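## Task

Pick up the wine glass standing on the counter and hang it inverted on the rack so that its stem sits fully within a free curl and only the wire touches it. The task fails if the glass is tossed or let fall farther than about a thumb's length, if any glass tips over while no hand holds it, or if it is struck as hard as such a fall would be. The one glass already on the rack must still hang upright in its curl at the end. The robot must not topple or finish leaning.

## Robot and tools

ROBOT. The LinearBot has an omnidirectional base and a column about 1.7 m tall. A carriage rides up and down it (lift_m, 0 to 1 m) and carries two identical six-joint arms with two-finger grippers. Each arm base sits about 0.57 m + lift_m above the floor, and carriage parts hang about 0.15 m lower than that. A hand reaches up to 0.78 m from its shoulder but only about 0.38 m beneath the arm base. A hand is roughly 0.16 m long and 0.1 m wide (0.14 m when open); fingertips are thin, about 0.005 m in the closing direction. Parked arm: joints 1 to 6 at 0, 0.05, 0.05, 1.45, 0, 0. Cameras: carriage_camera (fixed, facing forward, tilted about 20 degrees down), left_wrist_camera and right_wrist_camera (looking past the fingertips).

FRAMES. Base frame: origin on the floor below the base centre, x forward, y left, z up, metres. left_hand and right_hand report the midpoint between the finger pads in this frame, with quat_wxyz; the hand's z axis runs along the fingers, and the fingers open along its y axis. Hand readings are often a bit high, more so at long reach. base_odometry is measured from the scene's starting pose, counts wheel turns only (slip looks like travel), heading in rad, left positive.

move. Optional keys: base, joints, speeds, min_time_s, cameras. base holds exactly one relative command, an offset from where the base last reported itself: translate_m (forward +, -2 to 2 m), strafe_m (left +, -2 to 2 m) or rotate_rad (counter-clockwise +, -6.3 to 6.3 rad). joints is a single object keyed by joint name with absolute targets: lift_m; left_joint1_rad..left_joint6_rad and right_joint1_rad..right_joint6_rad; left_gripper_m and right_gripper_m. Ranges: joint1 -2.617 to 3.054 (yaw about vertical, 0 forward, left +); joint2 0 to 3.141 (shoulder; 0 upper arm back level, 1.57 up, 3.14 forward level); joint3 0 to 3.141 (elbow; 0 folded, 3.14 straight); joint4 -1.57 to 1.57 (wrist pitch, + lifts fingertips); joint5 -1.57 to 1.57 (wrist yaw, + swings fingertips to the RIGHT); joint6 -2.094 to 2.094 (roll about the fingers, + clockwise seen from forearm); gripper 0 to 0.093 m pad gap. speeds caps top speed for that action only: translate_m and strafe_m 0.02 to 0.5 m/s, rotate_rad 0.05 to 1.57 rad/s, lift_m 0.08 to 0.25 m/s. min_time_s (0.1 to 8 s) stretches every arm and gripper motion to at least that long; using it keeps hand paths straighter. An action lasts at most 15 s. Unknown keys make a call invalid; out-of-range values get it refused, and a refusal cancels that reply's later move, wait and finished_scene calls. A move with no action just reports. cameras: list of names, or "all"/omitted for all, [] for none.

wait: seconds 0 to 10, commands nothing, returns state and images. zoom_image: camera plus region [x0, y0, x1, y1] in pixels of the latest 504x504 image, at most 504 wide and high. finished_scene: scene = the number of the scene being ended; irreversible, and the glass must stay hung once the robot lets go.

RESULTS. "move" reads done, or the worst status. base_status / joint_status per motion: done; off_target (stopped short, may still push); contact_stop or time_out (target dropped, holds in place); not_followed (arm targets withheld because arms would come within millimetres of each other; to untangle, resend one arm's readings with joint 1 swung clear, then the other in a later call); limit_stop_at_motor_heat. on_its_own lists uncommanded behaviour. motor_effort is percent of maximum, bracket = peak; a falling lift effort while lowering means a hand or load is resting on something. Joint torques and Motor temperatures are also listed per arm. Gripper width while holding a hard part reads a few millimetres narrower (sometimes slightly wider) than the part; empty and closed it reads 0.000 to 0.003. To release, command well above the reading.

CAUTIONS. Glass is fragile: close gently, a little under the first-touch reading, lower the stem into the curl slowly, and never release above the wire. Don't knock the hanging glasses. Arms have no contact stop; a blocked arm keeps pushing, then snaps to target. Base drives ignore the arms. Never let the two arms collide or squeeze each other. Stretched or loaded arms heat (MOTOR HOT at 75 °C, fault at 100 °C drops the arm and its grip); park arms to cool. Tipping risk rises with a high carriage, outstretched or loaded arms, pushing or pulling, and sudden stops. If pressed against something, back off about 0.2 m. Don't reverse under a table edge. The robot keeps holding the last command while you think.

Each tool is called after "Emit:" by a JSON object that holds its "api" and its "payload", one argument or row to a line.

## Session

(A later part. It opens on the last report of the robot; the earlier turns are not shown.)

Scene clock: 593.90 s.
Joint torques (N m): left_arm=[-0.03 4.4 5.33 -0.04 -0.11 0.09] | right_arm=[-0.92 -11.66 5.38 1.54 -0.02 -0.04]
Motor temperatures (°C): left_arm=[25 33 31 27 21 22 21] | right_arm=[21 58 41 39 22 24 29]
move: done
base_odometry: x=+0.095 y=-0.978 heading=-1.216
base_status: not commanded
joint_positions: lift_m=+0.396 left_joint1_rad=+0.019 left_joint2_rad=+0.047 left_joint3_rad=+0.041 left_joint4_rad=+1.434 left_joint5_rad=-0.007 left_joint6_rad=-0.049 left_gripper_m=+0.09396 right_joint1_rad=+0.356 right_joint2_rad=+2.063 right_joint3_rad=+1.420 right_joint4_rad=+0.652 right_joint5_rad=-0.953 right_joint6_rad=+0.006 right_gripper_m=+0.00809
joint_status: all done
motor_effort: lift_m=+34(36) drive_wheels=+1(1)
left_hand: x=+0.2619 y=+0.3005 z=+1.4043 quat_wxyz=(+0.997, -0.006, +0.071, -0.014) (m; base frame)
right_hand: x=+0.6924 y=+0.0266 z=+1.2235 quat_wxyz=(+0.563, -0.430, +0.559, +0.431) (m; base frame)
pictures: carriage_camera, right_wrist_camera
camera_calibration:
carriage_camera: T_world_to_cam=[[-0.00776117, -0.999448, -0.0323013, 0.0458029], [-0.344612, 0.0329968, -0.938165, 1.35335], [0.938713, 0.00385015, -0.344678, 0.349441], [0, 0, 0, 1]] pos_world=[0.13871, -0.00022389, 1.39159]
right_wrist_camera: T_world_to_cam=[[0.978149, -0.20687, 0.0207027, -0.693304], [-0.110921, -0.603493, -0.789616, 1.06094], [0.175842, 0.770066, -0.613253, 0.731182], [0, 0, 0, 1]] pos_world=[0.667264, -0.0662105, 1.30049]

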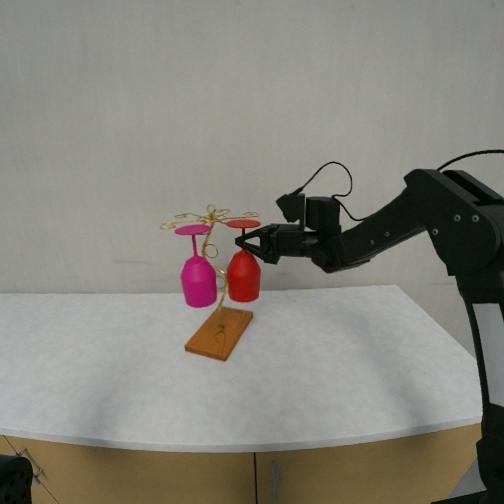

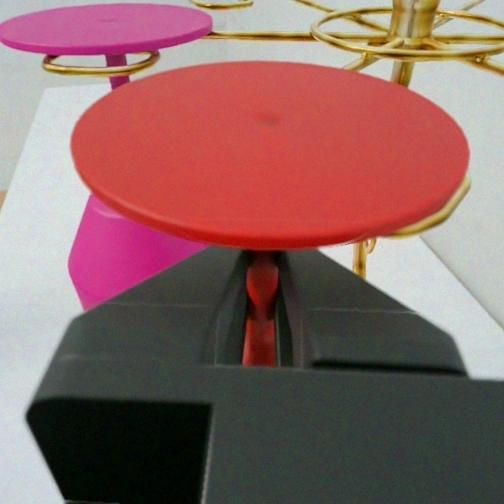

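Emit:
{"api": "move", "payload": {
  "joints": {"lift_m": 0.393},
  "speeds": {"lift_m": 0.08},
  "cameras": ["right_wrist_camera"]
}}

Emit:
{"api": "move", "payload": {
  "joints": {"lift_m": 0.39},
  "speeds": {"lift_m": 0.08},
  "cameras": ["carriage_camera", "right_wrist_camera"]
}}

Emit:
{"api": "zoom_image", "payload": {
  "camera": "carriage_camera",
  "region": [215, 210, 265, 245]
}}

Scene clock: 598.93 s.
Joint torques (N m): left_arm=[-0.03 4.38 5.34 -0.03 -0.09 0.09] | right_arm=[-0.91 -11.48 5.41 1.5 -0.01 -0.03]
Motor temperatures (°C): left_arm=[25 33 31 27 21 22 21] | right_arm=[21 57 41 39 22 24 29]
move: done
base_odometry: x=+0.095 y=-0.978 heading=-1.216
base_status: not commanded
joint_positions: lift_m=+0.393 left_joint1_rad=+0.019 left_joint2_rad=+0.047 left_joint3_rad=+0.041 left_joint4_rad=+1.434 left_joint5_rad=-0.007 left_joint6_rad=-0.049 left_gripper_m=+0.09396 right_joint1_rad=+0.356 right_joint2_rad=+2.061 right_joint3_rad=+1.420 right_joint4_rad=+0.658 right_joint5_rad=-0.953 right_joint6_rad=+0.006 right_gripper_m=+0.00809
joint_status: all done
motor_effort: lift_m=+34(35) drive_wheels=+1(1)
left_hand: x=+0.2619 y=+0.3005 z=+1.4014 quat_wxyz=(+0.997, -0.006, +0.071, -0.014) (m; base frame)
right_hand: x=+0.6921 y=+0.0265 z=+1.2226 quat_wxyz=(+0.566, -0.431, +0.556, +0.430) (m; base frame)
pictures: right_wrist_camera
camera_calibration:
right_wrist_camera: T_world_to_cam=[[0.977944, -0.206951, 0.0282276, -0.702094], [-0.104372, -0.601264, -0.792205, 1.05879], [0.18092, 0.771786, -0.609602, 0.722776], [0, 0, 0, 1]] pos_world=[0.666352, -0.0665145, 1.2992]

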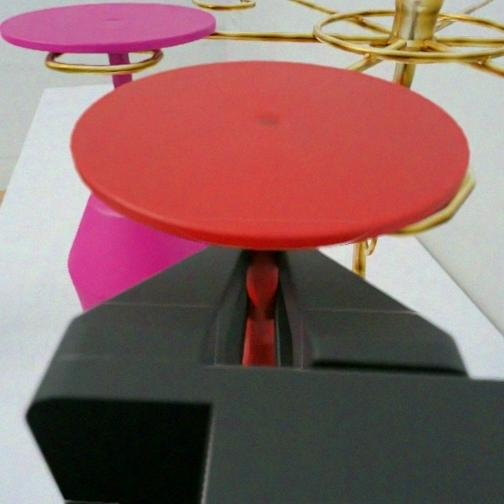

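Scene clock: 599.33 s.
Joint torques (N m): left_arm=[-0.08 4.37 5.33 -0.02 -0.11 0.09] | right_arm=[-0.87 -11.22 5.42 1.42 0 -0.03]
Motor temperatures (°C): left_arm=[25 33 31 27 21 22 21] | right_arm=[21 57 41 39 22 24 29]
move: done
base_odometry: x=+0.095 y=-0.978 heading=-1.216
base_status: not commanded
joint_positions: lift_m=+0.390 left_joint1_rad=+0.019 left_joint2_rad=+0.047 left_joint3_rad=+0.041 left_joint4_rad=+1.434 left_joint5_rad=-0.007 left_joint6_rad=-0.049 left_gripper_m=+0.09396 right_joint1_rad=+0.356 right_joint2_rad=+2.058 right_joint3_rad=+1.420 right_joint4_rad=+0.665 right_joint5_rad=-0.953 right_joint6_rad=+0.006 right_gripper_m=+0.00809
joint_status: all done
motor_effort: lift_m=+32(35) drive_wheels=+1(1)
left_hand: x=+0.2619 y=+0.3005 z=+1.3984 quat_wxyz=(+0.997, -0.006, +0.071, -0.014) (m; base frame)
right_hand: x=+0.6917 y=+0.0263 z=+1.2225 quat_wxyz=(+0.569, -0.432, +0.553, +0.429) (m; base frame)
pictures: carriage_camera, right_wrist_camera
camera_calibration:
carriage_camera: T_world_to_cam=[[-0.00776117, -0.999448, -0.0323013, 0.0456091], [-0.344612, 0.0329968, -0.938165, 1.34772], [0.938713, 0.00385015, -0.344678, 0.347373], [0, 0, 0, 1]] pos_world=[0.13871, -0.00022389, 1.38559]
right_wrist_camera: T_world_to_cam=[[0.977621, -0.207104, 0.0369605, -0.712201], [-0.0967501, -0.598613, -0.795174, 1.05677], [0.186809, 0.773803, -0.605253, 0.713384], [0, 0, 0, 1]] pos_world=[0.665239, -0.0669192, 1.29842]

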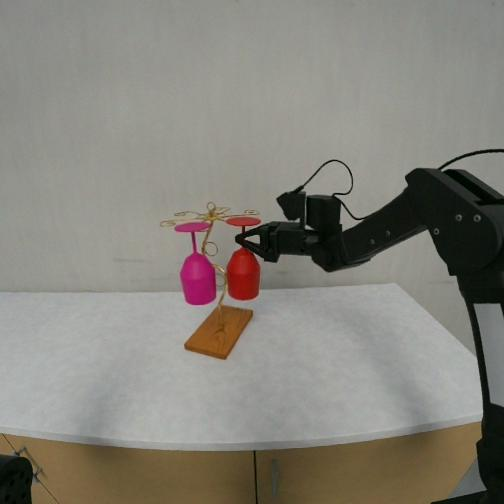

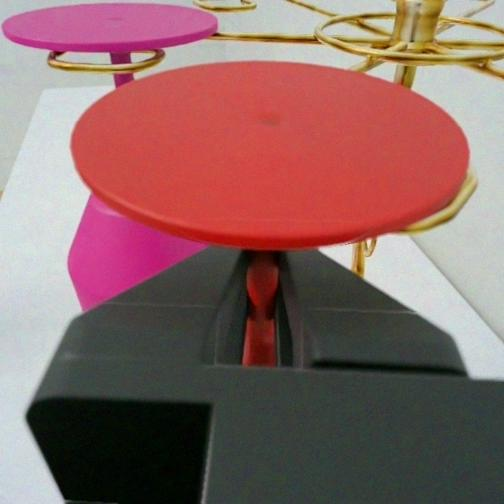

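Scaled by 10.080 from the camera's 504x504 image, which has a finer 720x720 frame.

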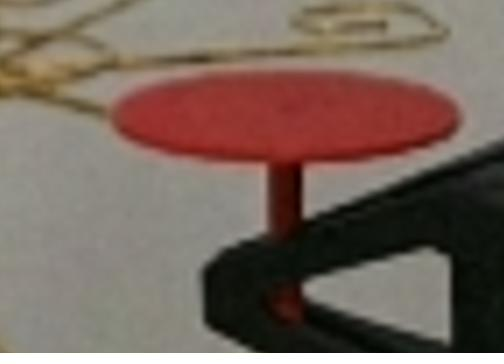

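Emit:
{"api": "move", "payload": {
  "joints": {"lift_m": 0.3935},
  "speeds": {"lift_m": 0.08},
  "cameras": []
}}

Emit:
{"api": "move", "payload": {
  "joints": {"right_gripper_m": 0.0115},
  "min_time_s": 2.5,
  "cameras": ["carriage_camera", "right_wrist_camera"]
}}

Emit:
{"api": "zoom_image", "payload": {
  "camera": "carriage_camera",
  "region": [180, 200, 280, 310]
}}

Scene clock: 606.43 s.
Joint torques (N m): left_arm=[-0.05 4.41 5.41 -0.03 -0.1 0.1] | right_arm=[-0.9 -11.18 5.37 1.54 0 -0.03]
Motor temperatures (°C): left_arm=[25 33 31 27 21 22 21] | right_arm=[21 56 40 38 22 24 29]
move: done
base_odometry: x=+0.095 y=-0.978 heading=-1.216
base_status: not commanded
joint_positions: lift_m=+0.393 left_joint1_rad=+0.019 left_joint2_rad=+0.047 left_joint3_rad=+0.041 left_joint4_rad=+1.434 left_joint5_rad=-0.007 left_joint6_rad=-0.049 left_gripper_m=+0.09396 right_joint1_rad=+0.356 right_joint2_rad=+2.058 right_joint3_rad=+1.420 right_joint4_rad=+0.655 right_joint5_rad=-0.954 right_joint6_rad=+0.006 right_gripper_m=+0.00809
joint_status: all done
motor_effort: lift_m=+39(44) drive_wheels=-4(4)
left_hand: x=+0.2619 y=+0.3005 z=+1.4015 quat_wxyz=(+0.997, -0.006, +0.071, -0.014) (m; base frame)
right_hand: x=+0.6917 y=+0.0264 z=+1.2238 quat_wxyz=(+0.566, -0.431, +0.556, +0.430) (m; base frame)
pictures: none
No camera images: "cameras" was empty.

Scene clock: 609.23 s.
Joint torques (N m): left_arm=[0.03 4.31 5.35 0 -0.11 0.08] | right_arm=[-0.9 -11.22 5.41 1.52 0 -0.02]
Motor temperatures (°C): left_arm=[25 33 31 27 21 22 21] | right_arm=[21 56 40 38 22 24 29]
move: done
base_odometry: x=+0.095 y=-0.978 heading=-1.216
base_status: not commanded
joint_positions: lift_m=+0.393 left_joint1_rad=+0.019 left_joint2_rad=+0.047 left_joint3_rad=+0.041 left_joint4_rad=+1.434 left_joint5_rad=-0.007 left_joint6_rad=-0.049 left_gripper_m=+0.09396 right_joint1_rad=+0.356 right_joint2_rad=+2.058 right_joint3_rad=+1.420 right_joint4_rad=+0.655 right_joint5_rad=-0.954 right_joint6_rad=+0.006 right_gripper_m=+0.01145
joint_status: all done
motor_effort: lift_m=+39(41) drive_wheels=+1(1)
left_hand: x=+0.2619 y=+0.3005 z=+1.4015 quat_wxyz=(+0.997, -0.006, +0.071, -0.014) (m; base frame)
right_hand: x=+0.6917 y=+0.0264 z=+1.2238 quat_wxyz=(+0.565, -0.431, +0.556, +0.430) (m; base frame)
pictures: carriage_camera, right_wrist_camera
camera_calibration:
carriage_camera: T_world_to_cam=[[-0.00776117, -0.999448, -0.0323013, 0.0457092], [-0.344612, 0.0329968, -0.938165, 1.35063], [0.938713, 0.00385015, -0.344678, 0.348442], [0, 0, 0, 1]] pos_world=[0.13871, -0.00022389, 1.38869]
right_wrist_camera: T_world_to_cam=[[0.978023, -0.206574, 0.0282418, -0.701799], [-0.104166, -0.601462, -0.792081, 1.05925], [0.18061, 0.771732, -0.609762, 0.724006], [0, 0, 0, 1]] pos_world=[0.665951, -0.066614, 1.3003]

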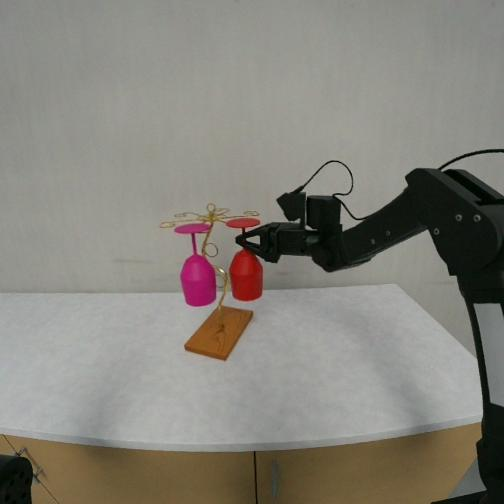

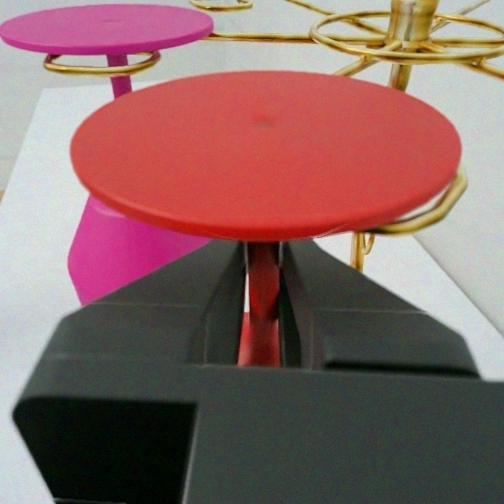

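Scaled by 4.582 from the camera's 504x504 image, which has a finer 720x720 frame.

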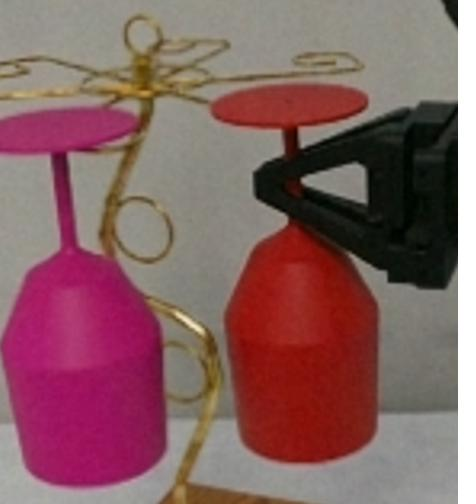

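Emit:
{"api": "move", "payload": {
  "joints": {"right_gripper_m": 0.03},
  "min_time_s": 2.5,
  "cameras": ["carriage_camera", "right_wrist_camera"]
}}

Emit:
{"api": "zoom_image", "payload": {
  "camera": "carriage_camera",
  "region": [180, 200, 280, 310]
}}

Scene clock: 619.23 s.
Joint torques (N m): left_arm=[-0.08 4.41 5.39 -0.03 -0.1 0.07] | right_arm=[-0.9 -11.23 5.41 1.53 0 -0.03]
Motor temperatures (°C): left_arm=[25 33 31 27 21 22 21] | right_arm=[21 55 40 38 22 24 28]
move: done
base_odometry: x=+0.095 y=-0.978 heading=-1.216
base_status: not commanded
joint_positions: lift_m=+0.393 left_joint1_rad=+0.019 left_joint2_rad=+0.047 left_joint3_rad=+0.041 left_joint4_rad=+1.434 left_joint5_rad=-0.007 left_joint6_rad=-0.049 left_gripper_m=+0.09396 right_joint1_rad=+0.356 right_joint2_rad=+2.058 right_joint3_rad=+1.420 right_joint4_rad=+0.655 right_joint5_rad=-0.954 right_joint6_rad=+0.006 right_gripper_m=+0.02993
joint_status: all done
motor_effort: lift_m=+40(41) drive_wheels=+1(1)
left_hand: x=+0.2619 y=+0.3005 z=+1.4015 quat_wxyz=(+0.997, -0.006, +0.071, -0.014) (m; base frame)
right_hand: x=+0.6917 y=+0.0264 z=+1.2238 quat_wxyz=(+0.565, -0.431, +0.556, +0.430) (m; base frame)
pictures: carriage_camera, right_wrist_camera
camera_calibration:
carriage_camera: T_world_to_cam=[[-0.00776117, -0.999448, -0.0323013, 0.0457092], [-0.344612, 0.0329968, -0.938165, 1.35063], [0.938713, 0.00385015, -0.344678, 0.348442], [0, 0, 0, 1]] pos_world=[0.13871, -0.00022389, 1.38869]
right_wrist_camera: T_world_to_cam=[[0.978023, -0.206574, 0.0282418, -0.701799], [-0.104166, -0.601462, -0.792081, 1.05925], [0.18061, 0.771732, -0.609762, 0.724006], [0, 0, 0, 1]] pos_world=[0.665951, -0.066614, 1.3003]

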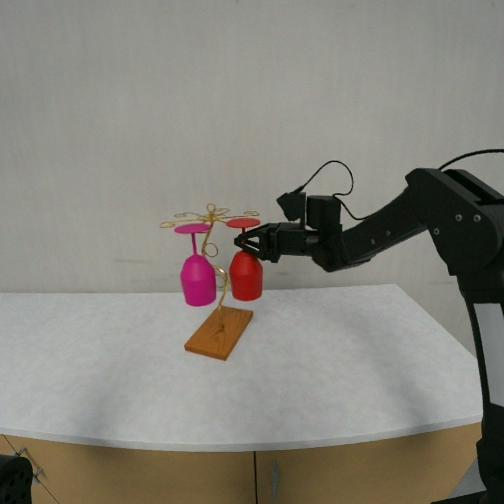

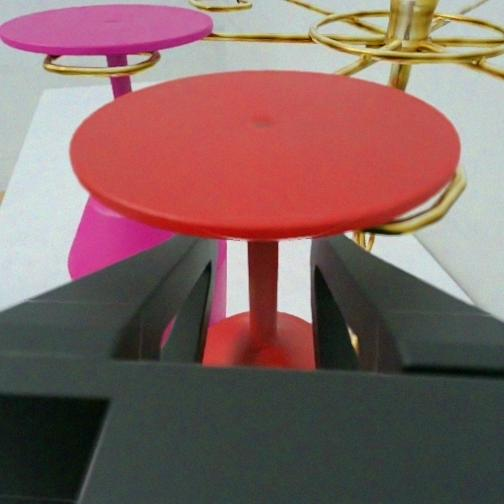

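Scaled by 4.582 from the camera's 504x504 image, which has a finer 720x720 frame.

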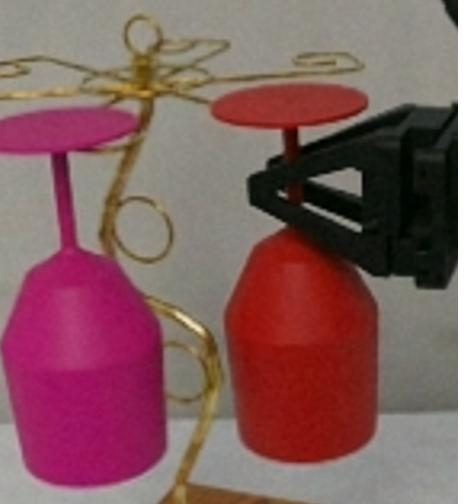

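Emit:
{"api": "move", "payload": {
  "joints": {"right_joint1_rad": 0.095, "right_joint2_rad": 1.845, "right_joint3_rad": 1.157, "right_joint4_rad": 0.742, "right_joint5_rad": -1.22},
  "min_time_s": 4,
  "cameras": ["carriage_camera", "right_wrist_camera"]
}}

Emit:
{"api": "zoom_image", "payload": {
  "camera": "carriage_camera",
  "region": [160, 190, 280, 310]
}}

Emit:
{"api": "zoom_image", "payload": {
  "camera": "right_wrist_camera",
  "region": [100, 0, 500, 250]
}}

Scene clock: 633.47 s.
Joint torques (N m): left_arm=[-0.1 4.44 5.38 -0.04 -0.11 0.08] | right_arm=[-0.9 -10.07 4.93 1.47 -0.06 -0.03]
Motor temperatures (°C): left_arm=[25 33 31 27 21 22 21] | right_arm=[21 55 40 38 22 24 28]
move: done
base_odometry: x=+0.095 y=-0.978 heading=-1.216
base_status: not commanded
joint_positions: lift_m=+0.393 left_joint1_rad=+0.019 left_joint2_rad=+0.047 left_joint3_rad=+0.041 left_joint4_rad=+1.434 left_joint5_rad=-0.007 left_joint6_rad=-0.049 left_gripper_m=+0.09396 right_joint1_rad=+0.100 right_joint2_rad=+1.884 right_joint3_rad=+1.172 right_joint4_rad=+0.724 right_joint5_rad=-1.209 right_joint6_rad=+0.006 right_gripper_m=+0.02993
joint_status: all done
motor_effort: lift_m=+38(41) drive_wheels=+1(1)
left_hand: x=+0.2619 y=+0.3005 z=+1.4015 quat_wxyz=(+0.997, -0.006, +0.071, -0.014) (m; base frame)
right_hand: x=+0.6678 y=-0.0904 z=+1.2232 quat_wxyz=(+0.563, -0.431, +0.559, +0.430) (m; base frame)
pictures: carriage_camera, right_wrist_camera
camera_calibration:
carriage_camera: T_world_to_cam=[[-0.00776117, -0.999448, -0.0323013, 0.0457092], [-0.344612, 0.0329968, -0.938165, 1.35063], [0.938713, 0.00385015, -0.344678, 0.348442], [0, 0, 0, 1]] pos_world=[0.13871, -0.00022389, 1.38869]
right_wrist_camera: T_world_to_cam=[[0.978064, -0.206788, 0.0250758, -0.69872], [-0.10774, -0.605234, -0.788723, 0.984087], [0.178275, 0.76872, -0.614237, 0.824909], [0, 0, 0, 1]] pos_world=[0.642358, -0.183007, 1.30038]

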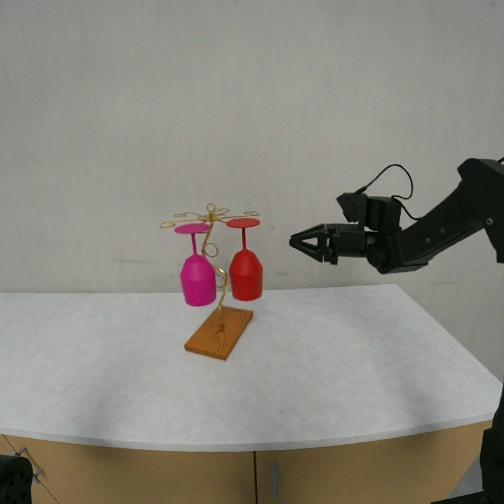

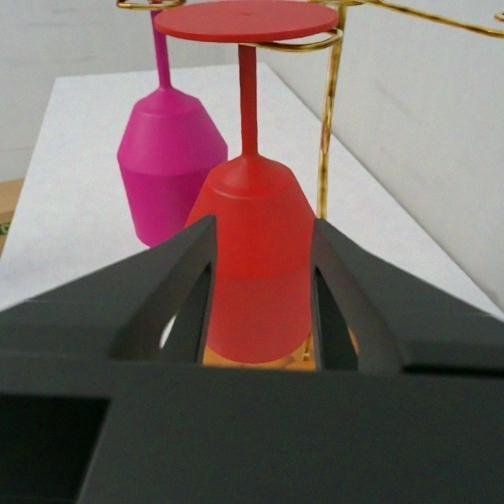

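Scaled by 4.200 from the camera's 504x504 image, which has a finer 720x720 frame.

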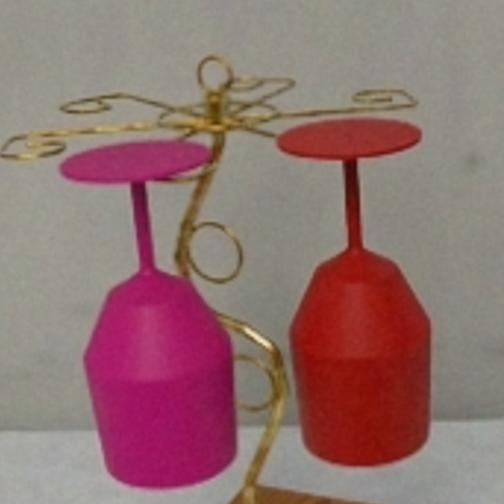

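Scaled by 1.260 from the camera's 504x504 image, which has a finer 720x720 frame.

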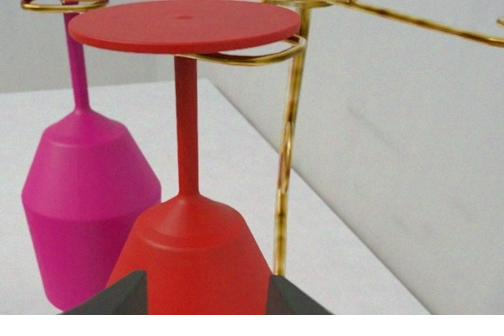

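Emit:
{"api": "finished_scene", "payload": {
  "scene": 2
}}

The scene is finished: the task was done.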